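# Flip the towel over and lay it flat

## Task

Turn the towel upside down so the face that is currently underneath ends up on top, and leave it flat and fully spread in one layer with square corners, roughly at its present spot on the table.

## Robot and tools

Robot: two arms, left_arm and right_arm, each ending in a two-finger parallel gripper. Calibrated bases in the scene frame: left_arm at (-0.001, +0.306, 0) m, right_arm at (+0.028, -0.237, 0) m, both facing +x with almost no yaw. A two-camera stand sits behind the arms.

Frames. The scene frame has its origin at table-top height, halfway between the nominal bases. +x points out over the table, +y toward left_arm, +z up. Arm names do not match left and right in the images. Reported end_effector_position (m) and end_effector_quat_wxyz use the scene frame. These can be wrong by a few cm, more at long reach. The gripper's fingers point along its own +z and open and close along its own y. The reported point lies between the pads, about 1 cm behind the tips. Offsets in commands use the axes of each arm's current Hand target, not the scene axes.

The 14-number row. Both motion tools use rows of 14 numbers, each in [-1, 1]. The first seven are left_arm: dx, dy, dz, rx, ry, rz, opening. The last seven are right_arm in the same order. The six pose numbers are offsets from the Hand target that held when the action or move began, along that target's own axes. 1.0 equals 0.6 m or 180 degrees. rx, ry, rz form a single rotation vector. Opening is absolute, not an offset: +1 is fully open (0.093 m), -1 is closed. To leave an arm alone, send 0 for its six pose numbers, and resend its present opening, because 0 there is a real half-open command.

execute_actions(actions, cameras). actions is a list of actions. Each action is a table of up to 15 rows, one row per 1/30 s step; a shorter table holds its last row to step 15. Every row in an action counts from the pose at that action's start, not from the row before. Every new action restarts from the current Hand target, so sending the same offset twice moves twice as far. An empty actions list returns camera images and fuller state. cameras takes names from cam_head_left, cam_head_right, cam_high, cam_low, cam_left_wrist, cam_right_wrist, or ["all"] or []. A wrong name voids the call.

move(target, speed, blend, opening_speed, grip_force, blocking, cameras). target is one 14-number row or a list of up to 15 rows. Every row is an offset from the same starting Hand targets, not chained. The grippers follow straight lines and finish together, within 10 s total. speed is the path top speed in m/s, 0.002 to 2.9, default 0.25; rotation is capped at twice that in rad/s. blend, in m, rounds the corners between listed targets; 0 stops at each. opening_speed is the finger rate per second on the -1..+1 scale, at least 0.2. grip_force is newtons per pad, 10 to 50, one value or one per arm. It stays set, and below 50 the fingers close slowly. blocking=false returns early while the move continues. The result adds a move: line giving the outcome (done, off_target, moving, held, fault) and any limits that acted (paced means clipped, held means steps were withheld). Paths do not avoid obstacles or the other arm. Faster moves stray more and hit harder. Avoid routing a gripper near its own base, because the elbow can whip around.

wait(seconds, cameras) lets time pass without new commands. stop(cameras) brakes a running move. zoom_image(camera, region) enlarges [x0, y0, x1, y1] pixels, at most 504 by 504, of the newest image from that camera. finished_scene(scene) takes the current scene number and ends the scene for good. Call it only when the towel stays correct without the robot. After it, make no further call in that reply.

Reading results. Hand target is the last commanded pose after clipping, and the next offsets start from it. The real gripper often rests short or tilted because of friction and gravity, especially at long reach. Check position and orientation after each move, and send the missing distance as an offset. Each control step clips commanded orientation to within 40 degrees of the measured one. grip_measured gives the finger motor on the -1..+1 scale: pads meet near -0.94, and each mm of object width adds about 0.0208. It may read up to 0.02 too open. On cloth a reading near -0.94 does not prove a grasp; check the images. Joint positions end with the opening in metres. Joint velocities may say "within noise". Joint torques carry offsets and noise. Joint ranges (rad): waist -2.618..3.054, shoulder 0..3.142, elbow 0..3.142 (straight at 2.901), wrist pitch and wrist yaw -1.571..1.571, wrist roll -2.094..2.094.

Heat. Holding loads, reaching far or pushing at something unreachable heats the motors. MOTOR HOT shows at 75 °C. At 90 °C the arm folds and stops working, and at 100 °C it drops.

Cameras: the head pair and cam_high look down from behind and above. cam_low views from the far side. Wrist cameras move with each hand. Calibration lines give intrinsics and T_world_to_cam.

Avoid: letting the towel or anything fall off the table, dropping or releasing things still moving, striking the table or fixed objects hard, pressing hard into the table, and any contact between the two arms or grippers. The clearance check does not guard gripper-to-gripper contact. Never close one gripper on the other's fingers. Contact on a stalled arm continues until you command it back past the gripper. A sensible plan: grasp two adjacent corners of the towel, lift and carry them across so the towel folds over onto itself, lay it down, then spread it flat and square in about its original place.

Each tool is called after ">>>" by a JSON object that holds its "op" and its "data".

## Session

>>> {"op": "execute_actions", "data": {"actions": []}}

Scene clock: 0.00 s.
left_arm: end_effector_position=(+0.3753, +0.3780, +0.1027) grip_measured=+1.000 end_effector_quat_wxyz=(+0.585, -0.155, +0.790, +0.104) | right_arm: end_effector_position=(+0.4213, -0.2208, +0.0979) grip_measured=+1.000 end_effector_quat_wxyz=(+0.579, +0.026, +0.814, +0.046)
Joint positions: left_arm=[0.064 1.514 0.346 0.856 -0.293 -0.111 0.093] | right_arm=[0.041 1.538 0.378 0.828 -0.009 0.108 0.093]
Joint velocities: within noise
Joint torques (N m): no reading
Motor temperatures (°C): left_arm=[30 45 51 51 30 34 31] | right_arm=[29 50 53 49 27 30 28]
Heat: left arm: 51 °C; right arm: 53 °C.
Hand target: left_arm +0.3781, +0.3782, +0.1089; +0.592, -0.155, +0.784, +0.103 | right_arm +0.4262, -0.2207, +0.1103; +0.595, +0.026, +0.802, +0.047
Tool commands: left_gripper/opening=+1.0 right_gripper/opening=+1.0

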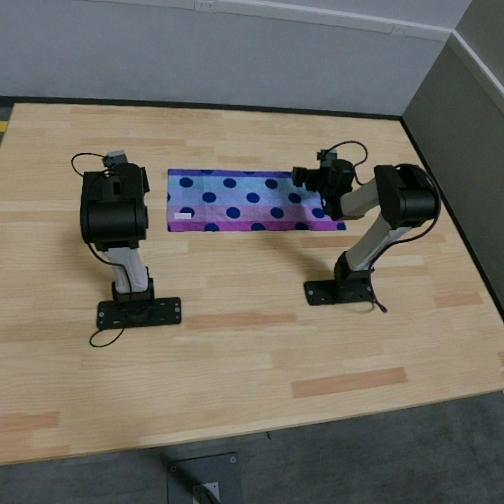

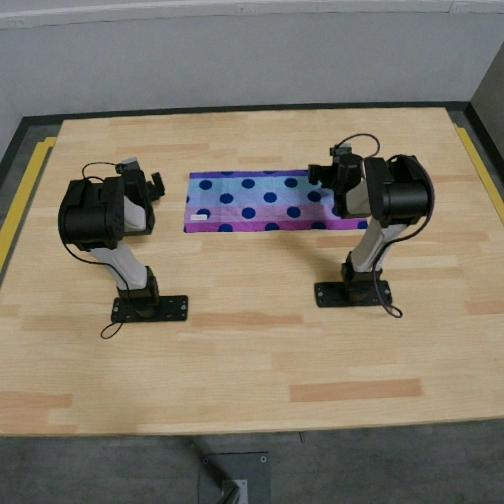

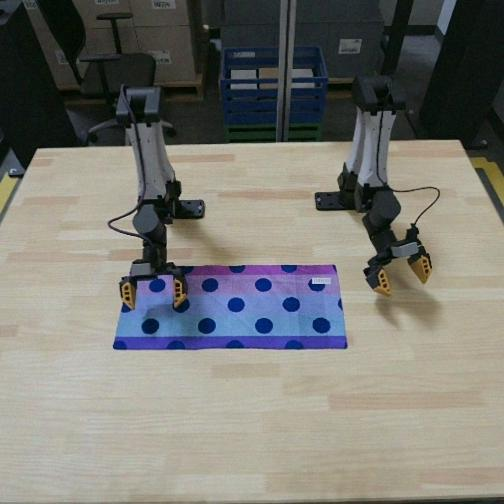

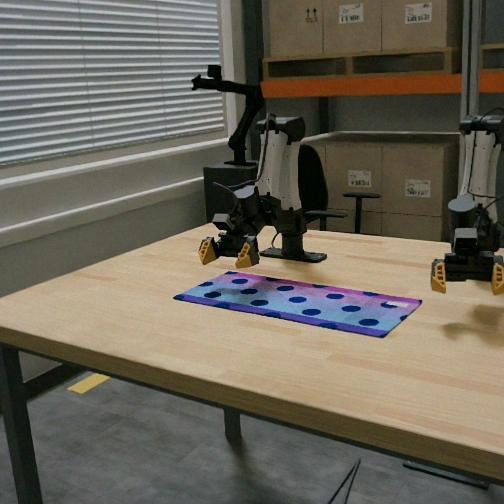

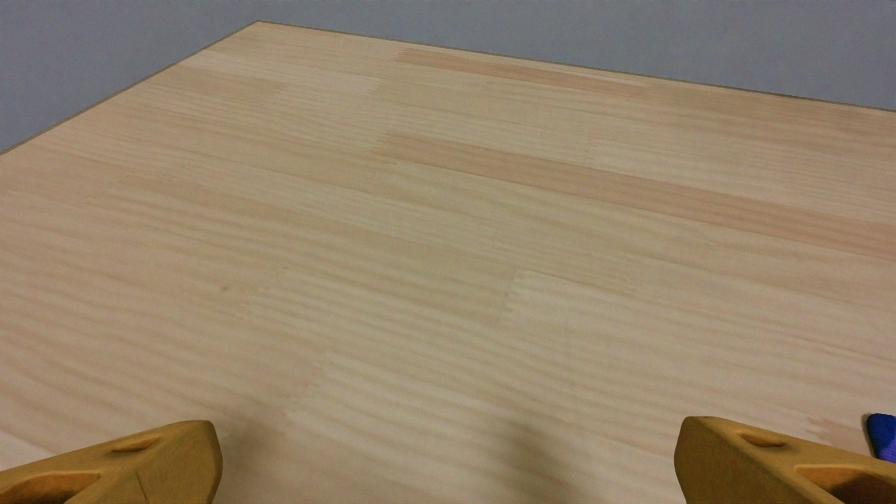

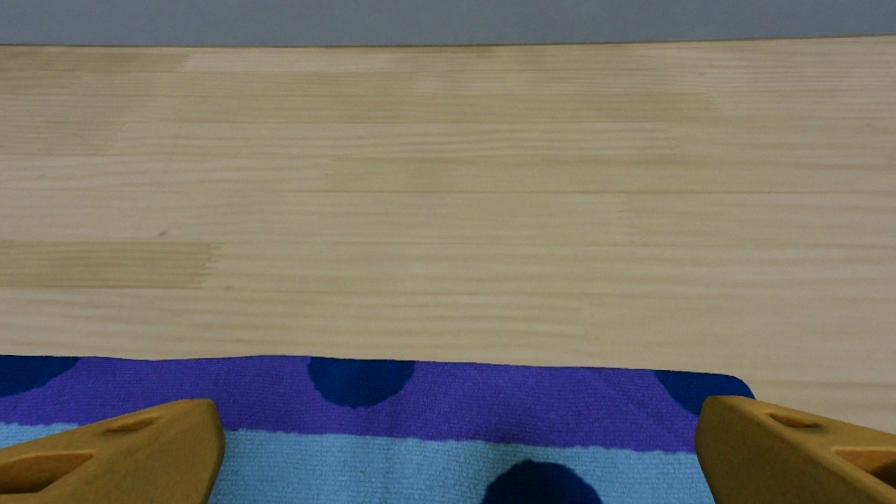

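>>> {"op": "zoom_image", "data": {"camera": "cam_high", "region": [90, 240, 370, 370]}}

>>> {"op": "zoom_image", "data": {"camera": "cam_high", "region": [350, 200, 450, 300]}}

>>> {"op": "zoom_image", "data": {"camera": "cam_low", "region": [170, 180, 440, 350]}}

Scaled by 1.800 from the camera's image (finer frame: 720x720).

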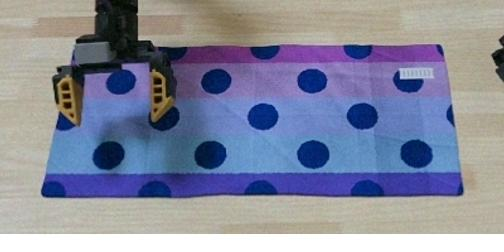

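Scaled by 5.040 from the camera's image (finer frame: 720x720).

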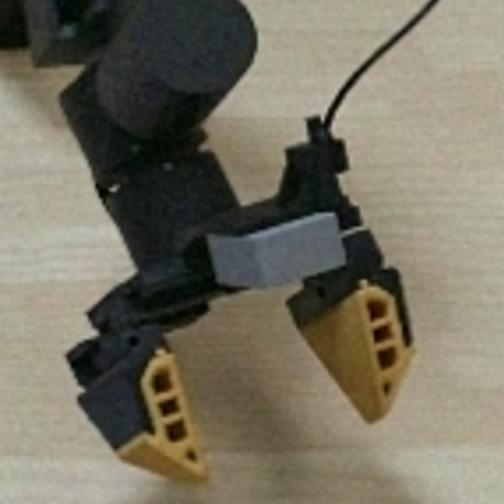

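Scaled by 1.867 from the camera's image (finer frame: 720x720).

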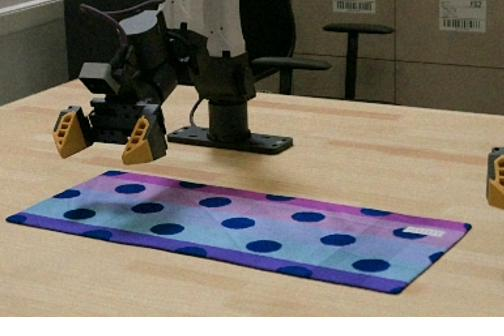

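>>> {"op": "move", "data": {"target": [0.0133, -0.1967, -0.2772, 0.0707, 0.4066, 0.1065, 1.0, -0.0002, -0.1207, -0.2740, 0.0321, 0.4060, -0.0177, 1.0], "speed": 0.2, "cameras": ["all"]}}

Scene clock: 23.77 s.
left_arm: end_effector_position=(+0.2688, +0.2141, +0.1472) grip_measured=+1.000 end_effector_quat_wxyz=(+0.003, +0.001, +1.000, +0.004) | right_arm: end_effector_position=(+0.2644, -0.2946, +0.1428) grip_measured=+1.000 end_effector_quat_wxyz=(-0.006, +0.005, +1.000, +0.008)
Joint positions: left_arm=[-0.332 1.618 1.427 -1.378 -0.01 -0.331 0.093] | right_arm=[-0.245 1.475 1.27 -1.381 -0.013 -0.24 0.093]
Joint torques (N m): left_arm=[-0.5 -5.27 7.21 0.24 0.04 -0.01] | right_arm=[-0.81 -4.3 9.09 0.26 0.1 -0.09]
Motor temperatures (°C): left_arm=[29 44 52 53 29 33 31] | right_arm=[29 50 55 52 27 29 28]
Heat: left arm: 53 °C; right arm: 55 °C.
Hand target: left_arm +0.2701, +0.2099, +0.1499; +0.001, +0.000, +1.000, +0.000 | right_arm +0.2700, -0.3000, +0.1499; +0.000, +0.000, +1.000, +0.000
Off the commanded pose: left_arm 0.005 m, 1 deg | right_arm 0.011 m, 1 deg.
move: off_target (right_arm)
cam_left_wrist: T_world_to_cam=[[-0.01193, -0.9999, -0.00768, 0.22006], [-0.91571, 0.00784, 0.40175, 0.22638], [-0.40165, 0.01183, -0.91572, 0.32846]] pos_world=[0.34186, 0.21438, 0.21152]
cam_right_wrist: T_world_to_cam=[[-0.00268, -0.99968, -0.025, -0.2889], [-0.89724, -0.00863, 0.44146, 0.20961], [-0.44154, 0.02361, -0.89693, 0.33358]] pos_world=[0.33458, -0.29488, 0.19945]

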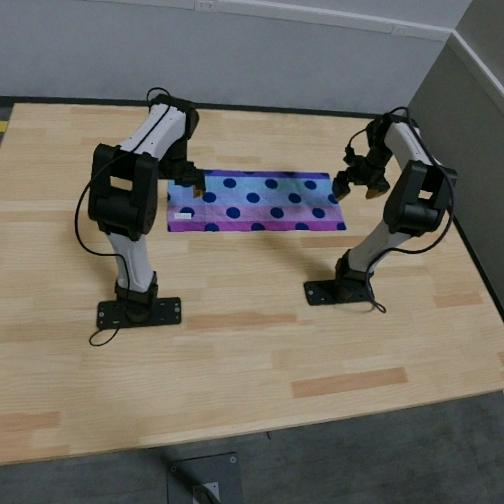

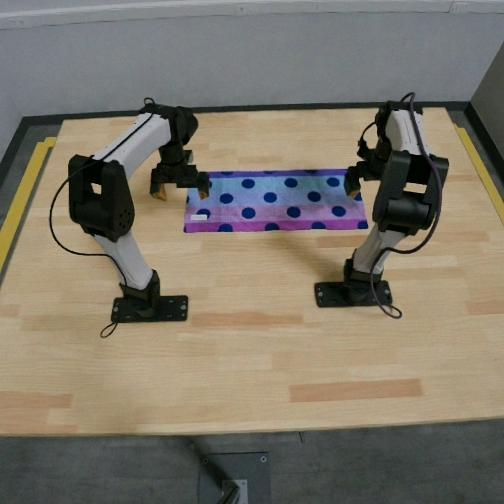

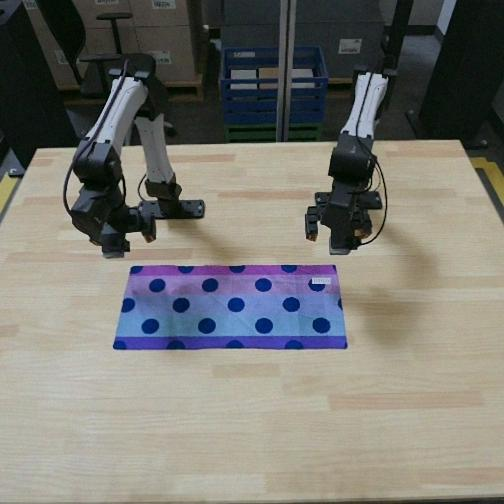

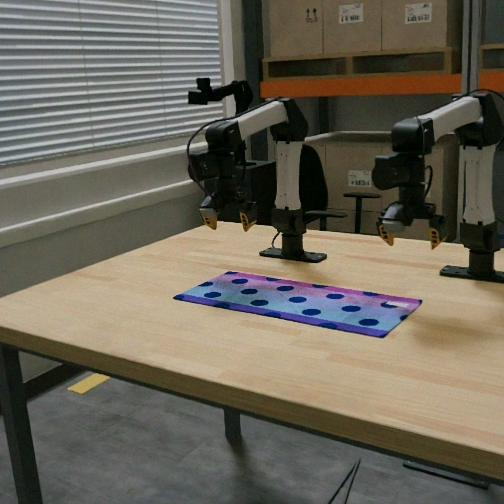

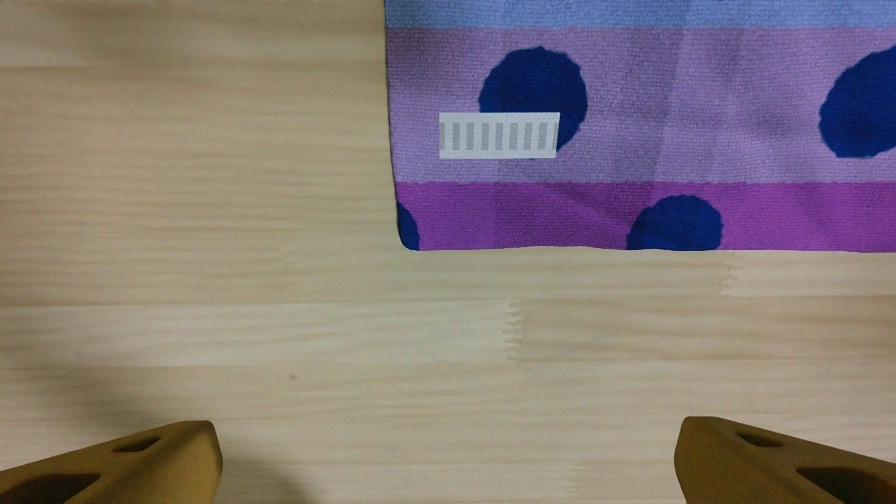

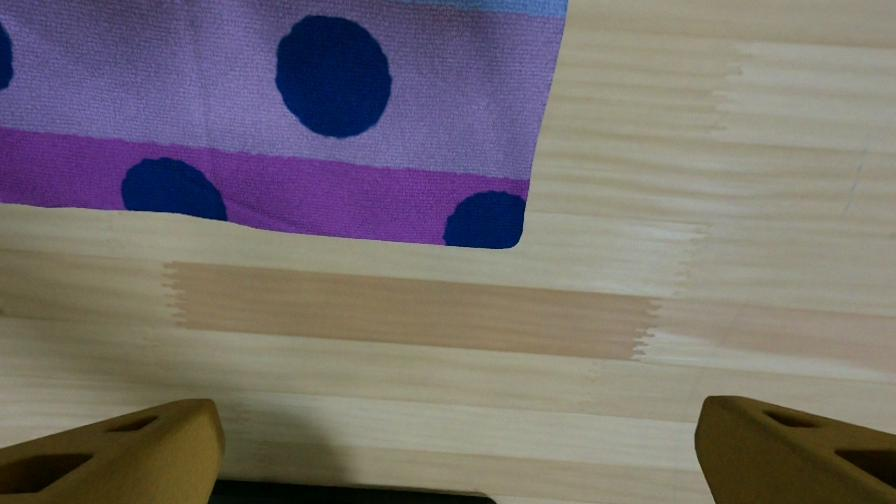

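>>> {"op": "zoom_image", "data": {"camera": "cam_left_wrist", "region": [0, 380, 250, 504]}}

>>> {"op": "zoom_image", "data": {"camera": "cam_low", "region": [180, 170, 300, 270]}}

>>> {"op": "zoom_image", "data": {"camera": "cam_low", "region": [360, 170, 460, 270]}}

Scaled by 2.016 from the camera's image (finer frame: 1280x720).

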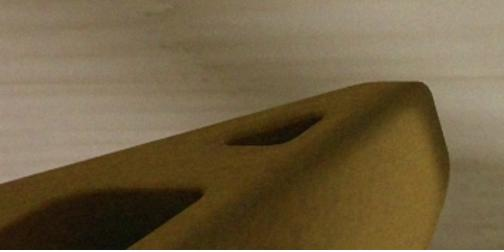

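Scaled by 4.200 from the camera's image (finer frame: 720x720).

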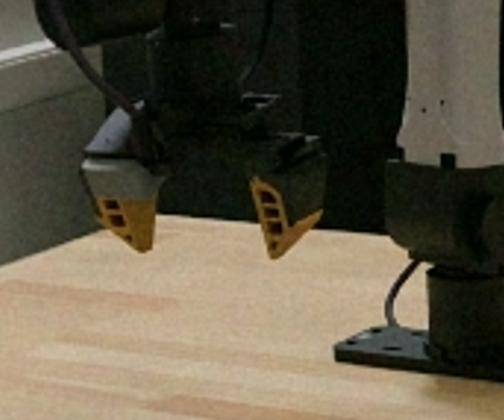

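Scaled by 5.040 from the camera's image (finer frame: 720x720).

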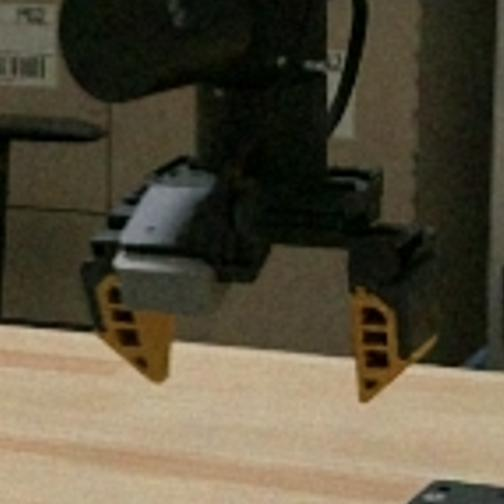

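>>> {"op": "move", "data": {"target": [0.0635, 0.0252, 0.0498, -0.1825, -0.1825, 0.4754, 0.1, 0, 0, 0, 0, 0, 0, 1.0], "speed": 0.2, "cameras": ["cam_left_wrist", "cam_low", "cam_high"]}}

Scene clock: 63.30 s.
left_arm: end_effector_position=(+0.2300, +0.2266, +0.1182) grip_measured=+0.102 end_effector_quat_wxyz=(+0.244, +0.660, +0.663, +0.255) | right_arm: end_effector_position=(+0.2643, -0.2947, +0.1428) grip_measured=+1.000 end_effector_quat_wxyz=(-0.006, +0.005, +1.000, +0.008)
Joint positions: left_arm=[-0.597 0.871 0.589 -0.669 -0.395 1.096 0.05] | right_arm=[-0.245 1.475 1.27 -1.381 -0.013 -0.24 0.093]
Joint torques (N m): left_arm=[0.44 -1.95 6.06 1.44 -0.11 0.11] | right_arm=[-0.77 -4.31 9.09 0.28 0.11 -0.08]
Motor temperatures (°C): left_arm=[29 45 53 47 28 32 30] | right_arm=[28 49 59 45 26 28 28]
Heat: left arm: 53 °C; right arm: 59 °C.
Hand target: left_arm +0.2321, +0.2249, +0.1201; +0.254, +0.660, +0.660, +0.254 | right_arm +0.2700, -0.3001, +0.1499; +0.000, +0.000, +1.000, +0.000
Off the commanded pose: left_arm 0.003 m, 1 deg | right_arm 0.011 m, 1 deg.
move: done
cam_left_wrist: T_world_to_cam=[[-0.7521, 0.01114, -0.65895, 0.24997], [-0.26967, 0.90712, 0.32312, -0.1407], [0.60135, 0.42072, -0.67924, -0.06504]] pos_world=[0.18917, 0.15221, 0.16601]
Images, in order (width x height): cam_high 504x504, cam_low 504x504, cam_left_wrist 896x504.

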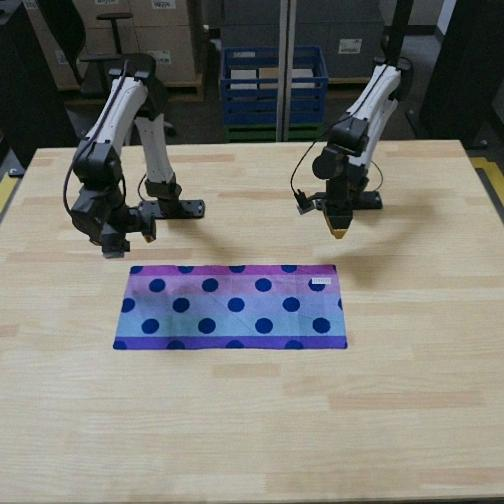

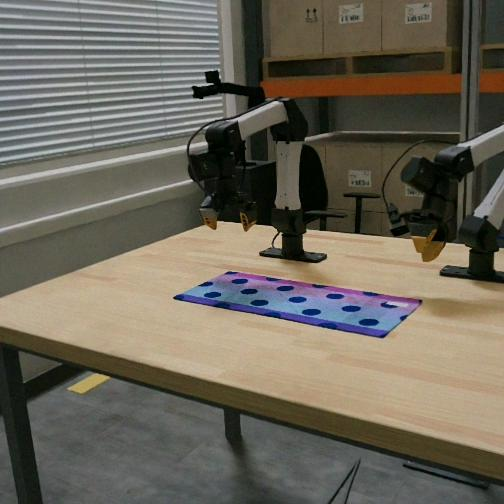

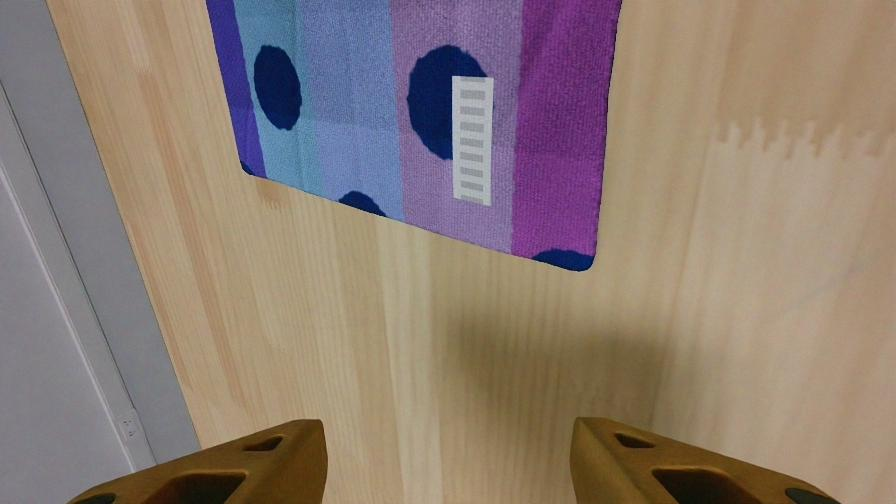

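>>> {"op": "move", "data": {"target": [-0.0007, -0.0742, 0.1195, 0, 0, 0, 0.1, 0, 0, 0, 0, 0, 0, 1.0], "speed": 0.15, "cameras": ["cam_left_wrist", "cam_low"]}}

Scene clock: 67.87 s.
left_arm: end_effector_position=(+0.2459, +0.2249, +0.0385) grip_measured=+0.102 end_effector_quat_wxyz=(+0.251, +0.658, +0.662, +0.256) | right_arm: end_effector_position=(+0.2643, -0.2947, +0.1428) grip_measured=+1.000 end_effector_quat_wxyz=(-0.006, +0.005, +1.000, +0.008)
Joint positions: left_arm=[-0.548 1.062 0.319 -0.177 -0.364 1.14 0.05] | right_arm=[-0.245 1.475 1.27 -1.381 -0.013 -0.24 0.093]
Joint torques (N m): left_arm=[0.57 -1.51 5.34 1.53 -0.1 0.11] | right_arm=[-0.8 -4.31 9.09 0.28 0.11 -0.09]
Motor temperatures (°C): left_arm=[29 44 53 47 28 32 30] | right_arm=[28 49 59 44 26 28 28]
Heat: left arm: 53 °C; right arm: 59 °C.
Hand target: left_arm +0.2471, +0.2245, +0.0371; +0.254, +0.660, +0.660, +0.254 | right_arm +0.2700, -0.3001, +0.1499; +0.000, +0.000, +1.000, +0.000
Off the commanded pose: left_arm 0.002 m, 0 deg | right_arm 0.011 m, 1 deg.
move: done
cam_left_wrist: T_world_to_cam=[[-0.74428, 0.007, -0.66783, 0.20881], [-0.27155, 0.91039, 0.31218, -0.10885], [0.61017, 0.4137, -0.67568, -0.12881]] pos_world=[0.20445, 0.15093, 0.0864]
Images, in order (width x height): cam_low 504x504, cam_left_wrist 896x504.

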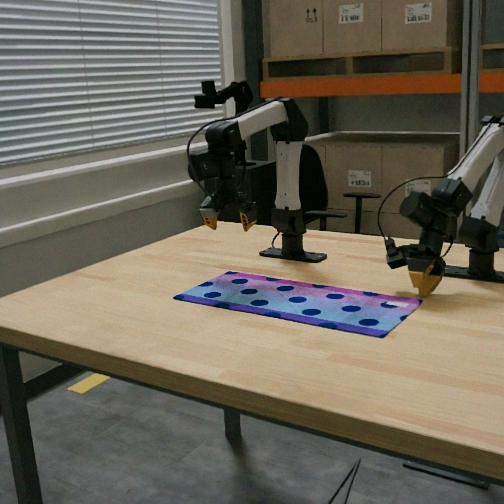

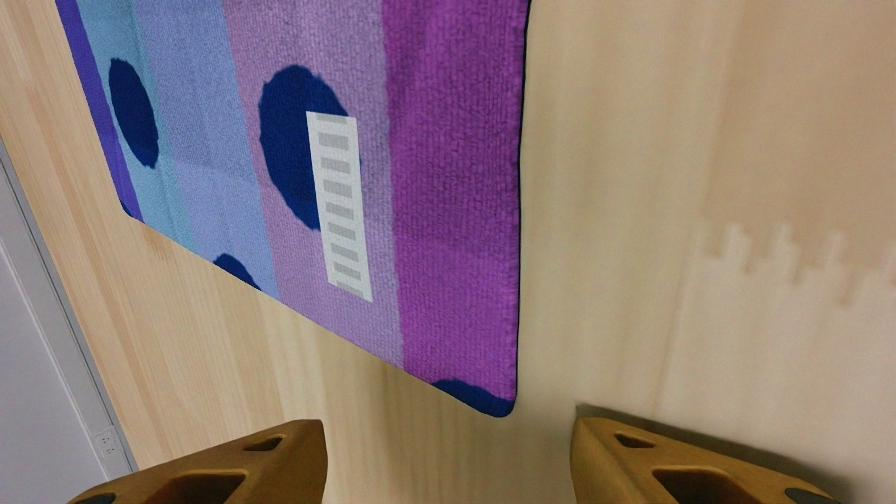

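>>> {"op": "move", "data": {"target": [0, -0.0067, 0.0074, 0, 0, 0, 0.1, 0, 0, 0, 0, 0, 0, 1.0], "speed": 0.05, "cameras": ["cam_left_wrist"]}}

Scene clock: 71.53 s.
left_arm: end_effector_position=(+0.2463, +0.2246, +0.0332) grip_measured=+0.101 end_effector_quat_wxyz=(+0.252, +0.658, +0.662, +0.256) | right_arm: end_effector_position=(+0.2643, -0.2947, +0.1428) grip_measured=+1.000 end_effector_quat_wxyz=(-0.006, +0.005, +1.000, +0.008)
Joint positions: left_arm=[-0.548 1.083 0.303 -0.137 -0.364 1.141 0.05] | right_arm=[-0.245 1.475 1.27 -1.381 -0.013 -0.24 0.093]
Joint torques (N m): left_arm=[0.55 -1.51 5.16 1.49 -0.08 0.14] | right_arm=[-0.81 -4.3 9.09 0.28 0.11 -0.08]
Motor temperatures (°C): left_arm=[29 44 53 48 27 32 29] | right_arm=[28 48 59 44 26 28 28]
Heat: left arm: 53 °C; right arm: 59 °C.
Hand target: left_arm +0.2470, +0.2245, +0.0310; +0.254, +0.660, +0.660, +0.254 | right_arm +0.2700, -0.3001, +0.1499; +0.000, +0.000, +1.000, +0.000
Off the commanded pose: left_arm 0.002 m, 0 deg | right_arm 0.011 m, 1 deg.
move: done
cam_left_wrist: T_world_to_cam=[[-0.74311, 0.00701, -0.66913, 0.20536], [-0.2713, 0.91092, 0.31084, -0.10696], [0.61171, 0.41253, -0.67501, -0.13268]] pos_world=[0.20475, 0.15073, 0.0811]

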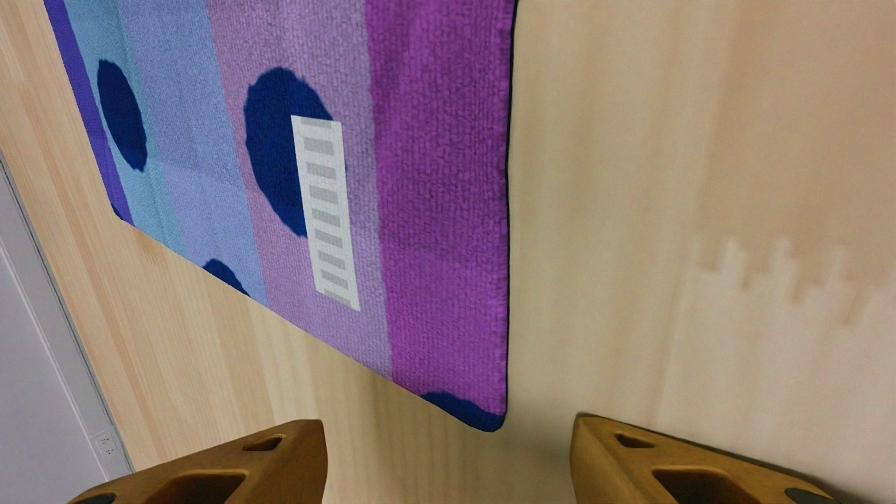

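>>> {"op": "move", "data": {"target": [0, -0.0045, 0.005, 0, 0, 0, 0.1, 0, 0, 0, 0, 0, 0, 1.0], "speed": 0.05, "cameras": ["cam_left_wrist"]}}

Scene clock: 72.97 s.
left_arm: end_effector_position=(+0.2485, +0.2235, +0.0330) grip_measured=+0.101 end_effector_quat_wxyz=(+0.258, +0.656, +0.661, +0.258) | right_arm: end_effector_position=(+0.2643, -0.2947, +0.1428) grip_measured=+1.000 end_effector_quat_wxyz=(-0.006, +0.005, +1.000, +0.008)
Joint positions: left_arm=[-0.548 1.091 0.295 -0.108 -0.365 1.143 0.05] | right_arm=[-0.245 1.475 1.27 -1.381 -0.013 -0.24 0.093]
Joint torques (N m): left_arm=[0.55 -0.95 4.71 1.49 -0.06 0.13] | right_arm=[-0.79 -4.31 9.07 0.28 0.11 -0.08]
Motor temperatures (°C): left_arm=[29 44 53 48 27 32 29] | right_arm=[28 48 59 44 26 28 28]
Heat: left arm: 53 °C; right arm: 59 °C.
Hand target: left_arm +0.2470, +0.2246, +0.0269; +0.254, +0.660, +0.660, +0.254 | right_arm +0.2700, -0.3001, +0.1499; +0.000, +0.000, +1.000, +0.000
Off the commanded pose: left_arm 0.006 m, 1 deg | right_arm 0.011 m, 1 deg.
move: done
cam_left_wrist: T_world_to_cam=[[-0.73457, 0.00349, -0.67852, 0.20578], [-0.27507, 0.9126, 0.30249, -0.10454], [0.62028, 0.40884, -0.66941, -0.13513]] pos_world=[0.20622, 0.14994, 0.08079]

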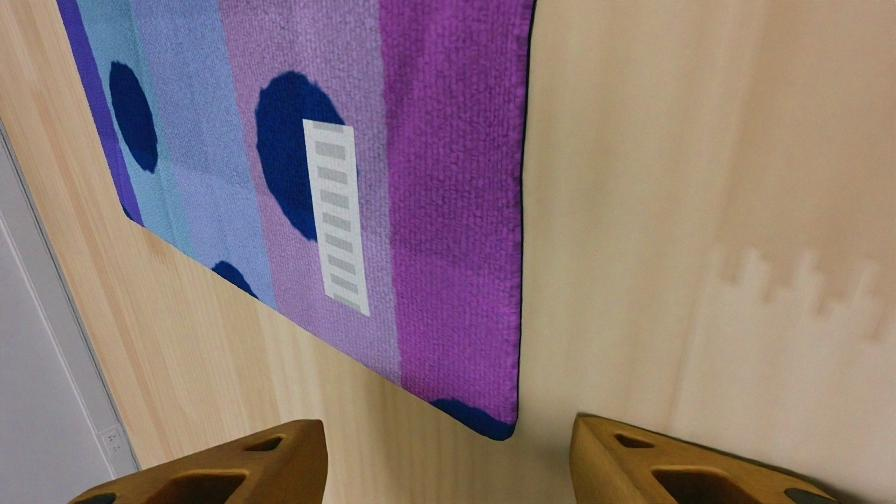

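>>> {"op": "move", "data": {"target": [0, 0.0248, 0.0223, 0, 0, 0, 0.1, 0, 0, 0, 0, 0, 0, 1.0], "speed": 0.05, "cameras": ["cam_left_wrist"]}}

Scene clock: 75.23 s.
left_arm: end_effector_position=(+0.2675, +0.2241, +0.0332) grip_measured=+0.101 end_effector_quat_wxyz=(+0.261, +0.654, +0.660, +0.263) | right_arm: end_effector_position=(+0.2643, -0.2947, +0.1428) grip_measured=+1.000 end_effector_quat_wxyz=(-0.006, +0.005, +1.000, +0.008)
Joint positions: left_arm=[-0.494 1.183 0.328 -0.023 -0.339 1.189 0.05] | right_arm=[-0.245 1.475 1.27 -1.381 -0.013 -0.24 0.093]
Joint torques (N m): left_arm=[0.95 -0.79 5.6 1.42 0.05 0.15] | right_arm=[-0.8 -4.3 9.07 0.28 0.11 -0.08]
Motor temperatures (°C): left_arm=[29 43 53 48 27 32 29] | right_arm=[28 48 59 44 26 28 27]
Heat: left arm: 53 °C; right arm: 59 °C.
Hand target: left_arm +0.2671, +0.2246, +0.0271; +0.254, +0.660, +0.660, +0.254 | right_arm +0.2700, -0.3001, +0.1499; +0.000, +0.000, +1.000, +0.000
Off the commanded pose: left_arm 0.006 m, 1 deg | right_arm 0.011 m, 1 deg.
move: done
cam_left_wrist: T_world_to_cam=[[-0.72667, 0.00238, -0.68698, 0.21829], [-0.28109, 0.91143, 0.30049, -0.09796], [0.62685, 0.41146, -0.66163, -0.14965]] pos_world=[0.2249, 0.15033, 0.08039]

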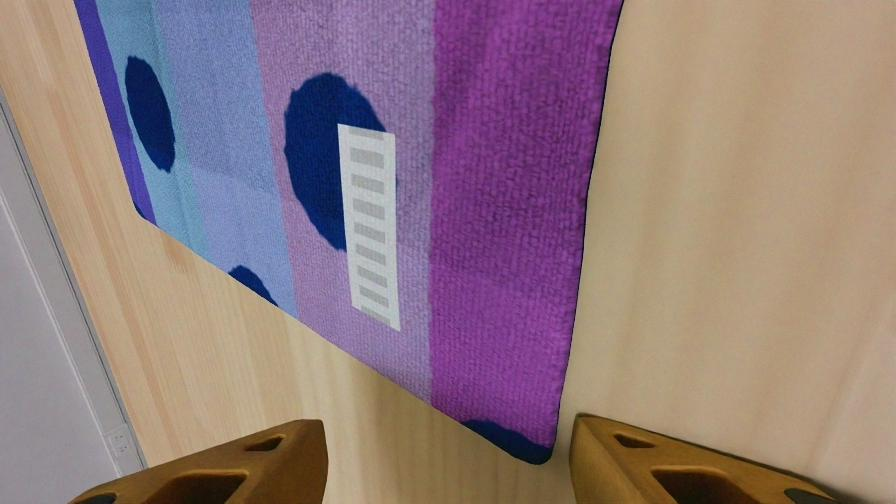

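>>> {"op": "move", "data": {"target": [0, 0.0248, 0.0223, 0, 0, 0, 0.1, 0, 0, 0, 0, 0, 0, 1.0], "speed": 0.05, "cameras": ["cam_left_wrist", "cam_low"]}}

Scene clock: 77.03 s.
left_arm: end_effector_position=(+0.2871, +0.2240, +0.0335) grip_measured=+0.101 end_effector_quat_wxyz=(+0.261, +0.654, +0.660, +0.263) | right_arm: end_effector_position=(+0.2643, -0.2947, +0.1428) grip_measured=+1.000 end_effector_quat_wxyz=(-0.006, +0.005, +1.000, +0.008)
Joint positions: left_arm=[-0.445 1.276 0.378 0.032 -0.307 1.229 0.05] | right_arm=[-0.245 1.475 1.27 -1.381 -0.013 -0.24 0.093]
Joint torques (N m): left_arm=[1.01 -1.02 5.75 1.38 0.08 0.16] | right_arm=[-0.8 -4.3 9.07 0.28 0.11 -0.09]
Motor temperatures (°C): left_arm=[29 43 53 48 27 32 29] | right_arm=[28 48 59 44 26 28 27]
Heat: left arm: 53 °C; right arm: 59 °C.
Hand target: left_arm +0.2871, +0.2245, +0.0271; +0.254, +0.660, +0.660, +0.254 | right_arm +0.2700, -0.3001, +0.1499; +0.000, +0.000, +1.000, +0.000
Off the commanded pose: left_arm 0.006 m, 1 deg | right_arm 0.011 m, 1 deg.
move: done
cam_left_wrist: T_world_to_cam=[[-0.72645, 0.00239, -0.68722, 0.23271], [-0.28082, 0.91166, 0.30002, -0.09251], [0.62723, 0.41094, -0.6616, -0.16171]] pos_world=[0.2445, 0.15023, 0.08069]
Images, in order (width x height): cam_low 504x504, cam_left_wrist 896x504.

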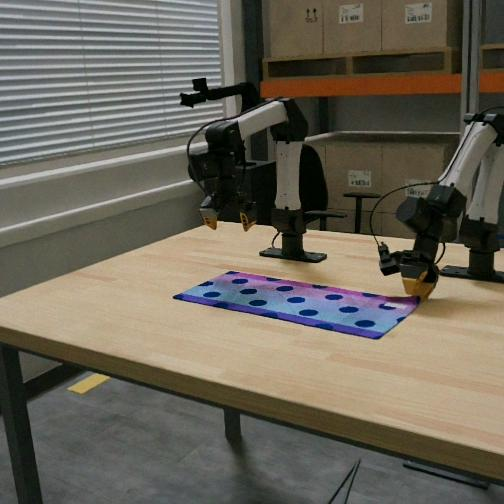

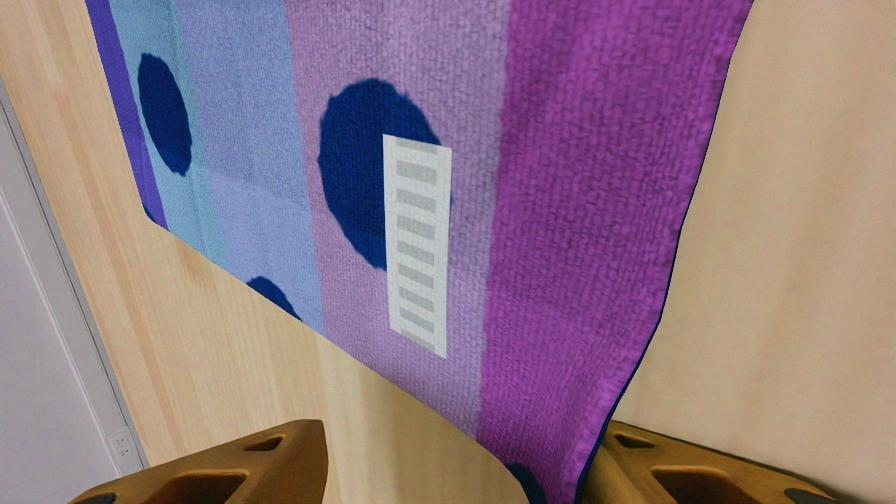

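>>> {"op": "zoom_image", "data": {"camera": "cam_left_wrist", "region": [440, 330, 740, 504]}}

>>> {"op": "zoom_image", "data": {"camera": "cam_low", "region": [360, 230, 460, 330]}}

Scaled by 1.680 from the camera's image (finer frame: 1280x720).

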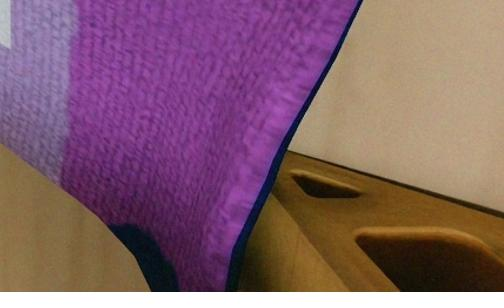

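Scaled by 5.040 from the camera's image (finer frame: 720x720).

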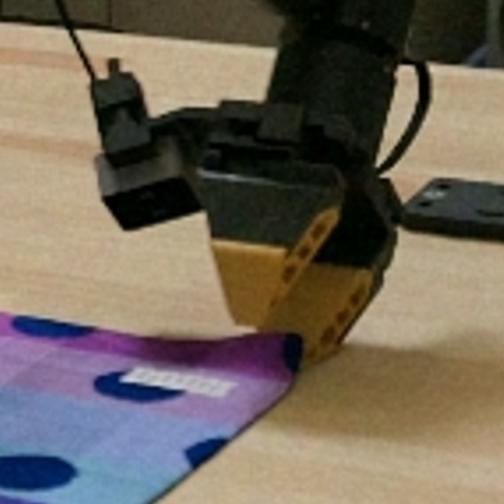

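>>> {"op": "move", "data": {"target": [0, 0, 0, 0, 0, 0, -1.0, 0, 0, 0, 0, 0, 0, 1.0], "opening_speed": 0.8, "cameras": ["cam_left_wrist", "cam_low"]}}

Scene clock: 81.97 s.
left_arm: end_effector_position=(+0.2857, +0.2245, +0.0277) grip_measured=-0.986 end_effector_quat_wxyz=(+0.254, +0.658, +0.661, +0.256) | right_arm: end_effector_position=(+0.2643, -0.2947, +0.1428) grip_measured=+1.000 end_effector_quat_wxyz=(-0.006, +0.005, +1.000, +0.008)
Joint positions: left_arm=[-0.44 1.295 0.378 0.033 -0.296 1.229 0] | right_arm=[-0.245 1.475 1.27 -1.381 -0.013 -0.24 0.093]
Joint torques (N m): left_arm=[0.51 -2.73 5.74 1.38 -0.05 0.14] | right_arm=[-0.8 -4.29 9.07 0.28 0.11 -0.08]
Motor temperatures (°C): left_arm=[29 43 53 48 27 32 29] | right_arm=[28 48 59 43 26 28 27]
Heat: left arm: 53 °C; right arm: 59 °C.
Hand target: left_arm +0.2871, +0.2246, +0.0271; +0.254, +0.660, +0.660, +0.254 | right_arm +0.2700, -0.3001, +0.1499; +0.000, +0.000, +1.000, +0.000
Off the commanded pose: left_arm 0.001 m, 0 deg | right_arm 0.011 m, 1 deg.
move: done
cam_left_wrist: T_world_to_cam=[[-0.74052, 0.00484, -0.67201, 0.23078], [-0.27261, 0.91184, 0.30696, -0.09418], [0.61425, 0.41051, -0.67392, -0.1607]] pos_world=[0.24394, 0.15073, 0.0757]
Images, in order (width x height): cam_low 504x504, cam_left_wrist 896x504.

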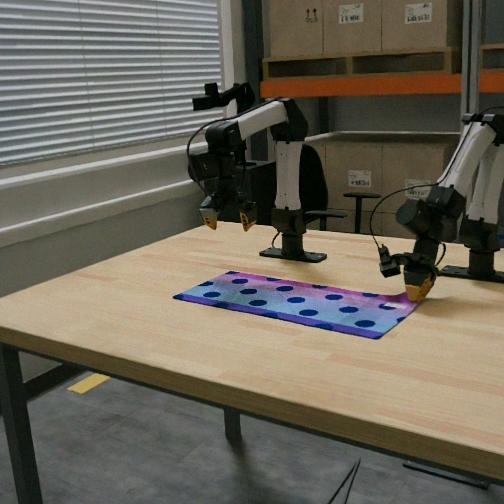

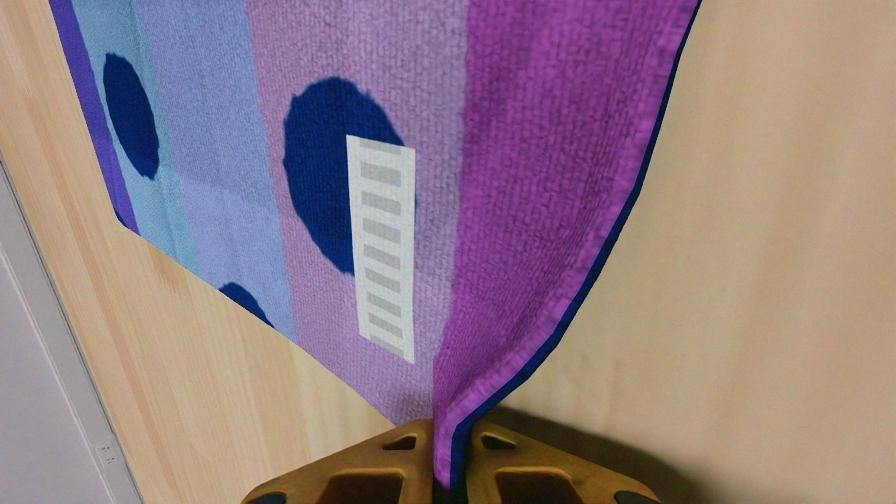

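>>> {"op": "move", "data": {"target": [[0, 0, 0, 0, 0, 0, -1.0, 0.055, -0.0215, 0.0498, -0.1825, -0.1825, 0.4754, 0.1], [0, 0, 0, 0, 0, 0, -1.0, 0.055, -0.0215, 0.1398, -0.1825, -0.1825, 0.4754, 0.1]], "speed": 0.2, "blend": 0.02, "cameras": ["cam_right_wrist", "cam_low"]}}

Scene clock: 89.20 s.
left_arm: end_effector_position=(+0.2857, +0.2245, +0.0277) grip_measured=-0.986 end_effector_quat_wxyz=(+0.254, +0.658, +0.661, +0.256) | right_arm: end_effector_position=(+0.2351, -0.3127, +0.0695) grip_measured=+0.103 end_effector_quat_wxyz=(+0.252, +0.658, +0.663, +0.252)
Joint positions: left_arm=[-0.44 1.295 0.378 0.033 -0.296 1.229 0] | right_arm=[-0.673 0.77 0.366 -0.56 -0.432 1.024 0.05]
Joint torques (N m): left_arm=[0.61 -2.8 5.71 1.38 -0.08 0.15] | right_arm=[0.16 -0.21 5.41 1.87 -0.18 0.15]
Motor temperatures (°C): left_arm=[29 42 52 48 27 31 29] | right_arm=[28 48 58 43 26 28 27]
Heat: left arm: 52 °C; right arm: 58 °C.
Hand target: left_arm +0.2871, +0.2246, +0.0271; +0.254, +0.660, +0.660, +0.254 | right_arm +0.2370, -0.3129, +0.0660; +0.254, +0.660, +0.660, +0.253
Off the commanded pose: left_arm 0.002 m, 0 deg | right_arm 0.004 m, 0 deg.
move: done
cam_right_wrist: T_world_to_cam=[[-0.74081, -0.01292, -0.6716, 0.21814], [-0.29981, 0.90106, 0.31338, 0.36839], [0.6011, 0.4335, -0.67138, 0.12268]] pos_world=[0.1983, -0.38231, 0.11342]
Images, in order (width x height): cam_low 504x504, cam_right_wrist 896x504.

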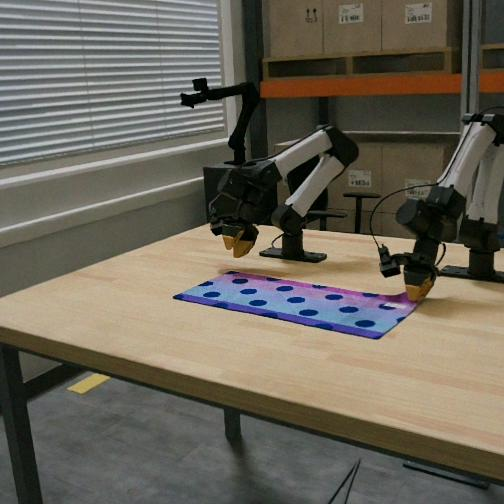

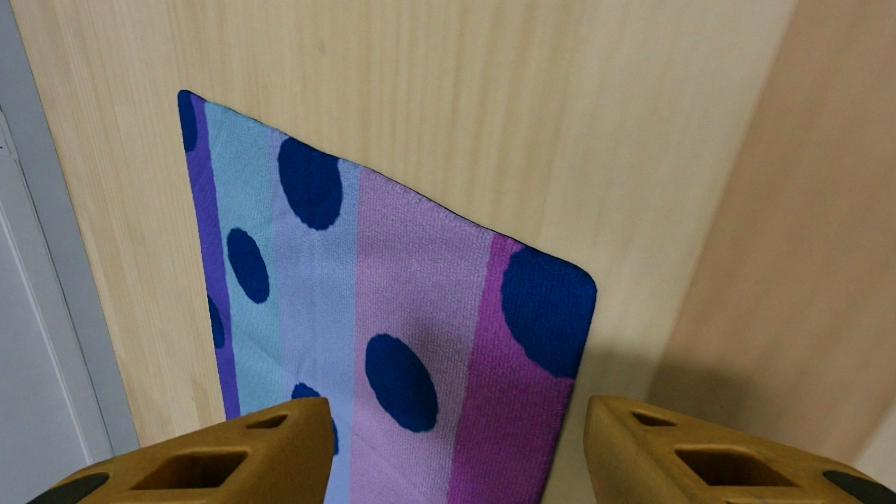

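>>> {"op": "move", "data": {"target": [0, 0, 0, 0, 0, 0, -1.0, 0.005, -0.0235, 0.0461, 0, 0, 0, 0.1], "speed": 0.1, "cameras": ["cam_right_wrist"]}}

Scene clock: 92.73 s.
left_arm: end_effector_position=(+0.2857, +0.2245, +0.0277) grip_measured=-0.986 end_effector_quat_wxyz=(+0.254, +0.658, +0.661, +0.256) | right_arm: end_effector_position=(+0.2440, -0.3083, +0.0392) grip_measured=+0.103 end_effector_quat_wxyz=(+0.249, +0.657, +0.664, +0.257)
Joint positions: left_arm=[-0.44 1.295 0.378 0.033 -0.296 1.229 0] | right_arm=[-0.616 0.858 0.258 -0.346 -0.41 1.076 0.05]
Joint torques (N m): left_arm=[0.54 -2.76 5.72 1.41 -0.05 0.15] | right_arm=[0.18 -0.5 5.37 1.93 -0.03 0.16]
Motor temperatures (°C): left_arm=[29 42 52 48 27 31 29] | right_arm=[28 48 58 44 26 28 27]
Heat: left arm: 52 °C; right arm: 58 °C.
Hand target: left_arm +0.2871, +0.2246, +0.0271; +0.254, +0.660, +0.660, +0.254 | right_arm +0.2450, -0.3100, +0.0360; +0.254, +0.660, +0.660, +0.253
Off the commanded pose: left_arm 0.002 m, 0 deg | right_arm 0.004 m, 1 deg.
move: done
cam_right_wrist: T_world_to_cam=[[-0.73835, -0.01146, -0.67432, 0.20432], [-0.30661, 0.89626, 0.3205, 0.37651], [0.60069, 0.44339, -0.66527, 0.09804]] pos_world=[0.20741, -0.37857, 0.08233]

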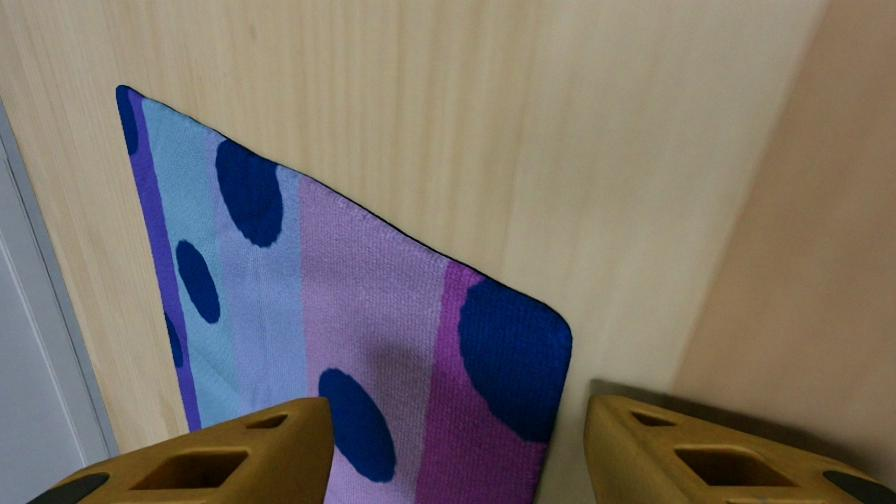

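>>> {"op": "move", "data": {"target": [[0, 0, 0, 0, 0, 0, -1.0, 0, -0.0100, 0.0111, 0, 0, 0, 0.1], [0, 0, 0, 0, 0, 0, -1.0, 0, 0.0271, 0.0446, 0, 0, 0, 0.1]], "speed": 0.05, "blend": 0.003, "cameras": ["cam_right_wrist"]}}

Scene clock: 95.80 s.
left_arm: end_effector_position=(+0.2857, +0.2245, +0.0277) grip_measured=-0.986 end_effector_quat_wxyz=(+0.254, +0.658, +0.661, +0.256) | right_arm: end_effector_position=(+0.2740, -0.3069, +0.0308) grip_measured=+0.102 end_effector_quat_wxyz=(+0.254, +0.653, +0.662, +0.266)
Joint positions: left_arm=[-0.44 1.295 0.378 0.033 -0.296 1.229 0] | right_arm=[-0.508 1.045 0.26 -0.108 -0.359 1.175 0.05]
Joint torques (N m): left_arm=[0.57 -2.78 5.6 1.38 -0.06 0.16] | right_arm=[0.62 0.17 6.64 1.78 0.2 0.13]
Motor temperatures (°C): left_arm=[29 42 52 48 27 31 29] | right_arm=[28 47 57 45 26 28 27]
Heat: left arm: 52 °C; right arm: 57 °C.
Hand target: left_arm +0.2871, +0.2246, +0.0271; +0.254, +0.660, +0.660, +0.254 | right_arm +0.2751, -0.3100, +0.0270; +0.254, +0.660, +0.660, +0.253
Off the commanded pose: left_arm 0.002 m, 0 deg | right_arm 0.005 m, 2 deg.
move: done
cam_right_wrist: T_world_to_cam=[[-0.7233, -0.01144, -0.69044, 0.21725], [-0.31752, 0.8934, 0.31783, 0.38938], [0.61321, 0.44912, -0.64982, 0.07162]] pos_world=[0.23686, -0.37755, 0.07278]

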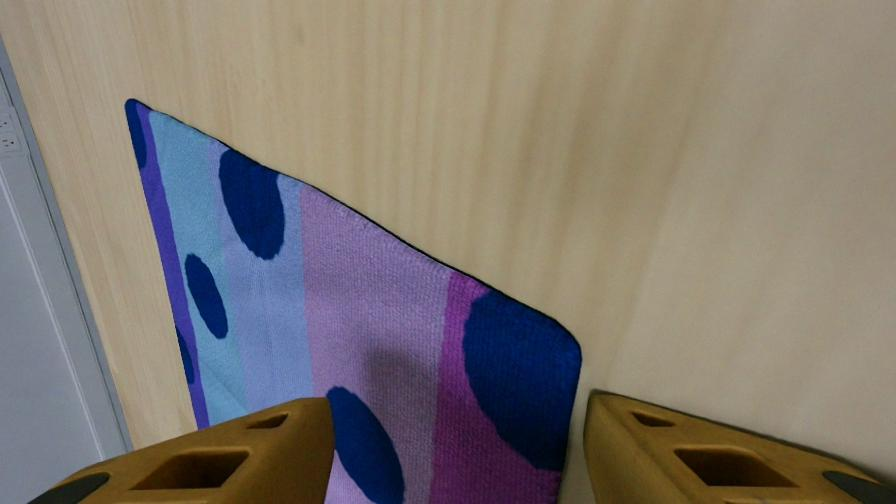

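>>> {"op": "move", "data": {"target": [[0, 0, 0, 0, 0, 0, -1.0, 0, -0.0248, -0.0223, 0, 0, 0, 0.1], [0, 0, 0, 0, 0, 0, -1.0, 0, -0.0315, -0.0149, 0, 0, 0, 0.1]], "speed": 0.05, "blend": 0.003, "cameras": ["cam_right_wrist"]}}

Scene clock: 98.47 s.
left_arm: end_effector_position=(+0.2857, +0.2245, +0.0277) grip_measured=-0.986 end_effector_quat_wxyz=(+0.254, +0.658, +0.661, +0.256) | right_arm: end_effector_position=(+0.2654, -0.3133, +0.0323) grip_measured=+0.102 end_effector_quat_wxyz=(+0.268, +0.657, +0.654, +0.264)
Joint positions: left_arm=[-0.44 1.295 0.378 0.033 -0.296 1.229 0] | right_arm=[-0.556 0.986 0.235 -0.128 -0.372 1.15 0.05]
Joint torques (N m): left_arm=[0.57 -2.76 5.64 1.37 -0.01 0.13] | right_arm=[-0.9 -1.94 4.12 1.51 -0.12 -0.17]
Motor temperatures (°C): left_arm=[29 42 52 47 27 31 29] | right_arm=[28 47 57 45 26 28 27]
Heat: left arm: 52 °C; right arm: 57 °C.
Hand target: left_arm +0.2871, +0.2246, +0.0271; +0.254, +0.660, +0.660, +0.254 | right_arm +0.2550, -0.3100, +0.0210; +0.253, +0.660, +0.660, +0.253
Off the commanded pose: left_arm 0.002 m, 0 deg | right_arm 0.016 m, 2 deg.
move: off_target (right_arm)
cam_right_wrist: T_world_to_cam=[[-0.71205, -0.00531, -0.7021, 0.21127], [-0.30196, 0.90509, 0.29939, 0.39198], [0.63388, 0.42518, -0.64608, 0.0677]] pos_world=[0.22589, -0.38244, 0.07472]

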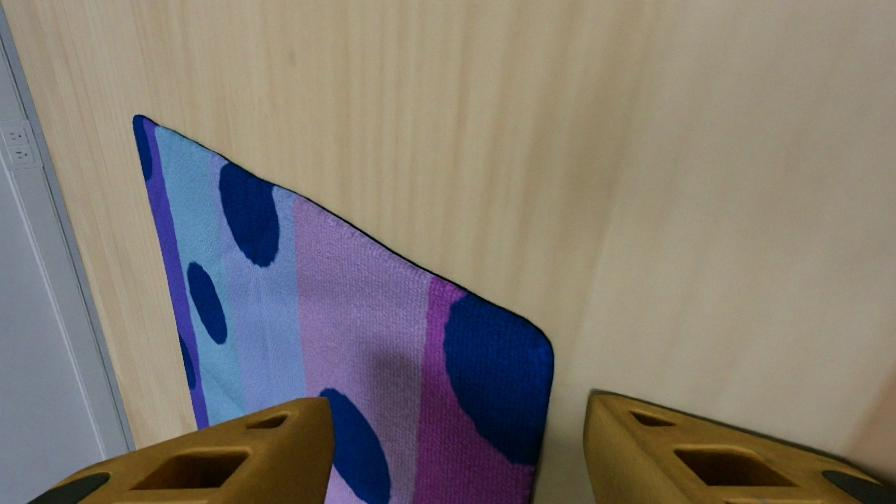

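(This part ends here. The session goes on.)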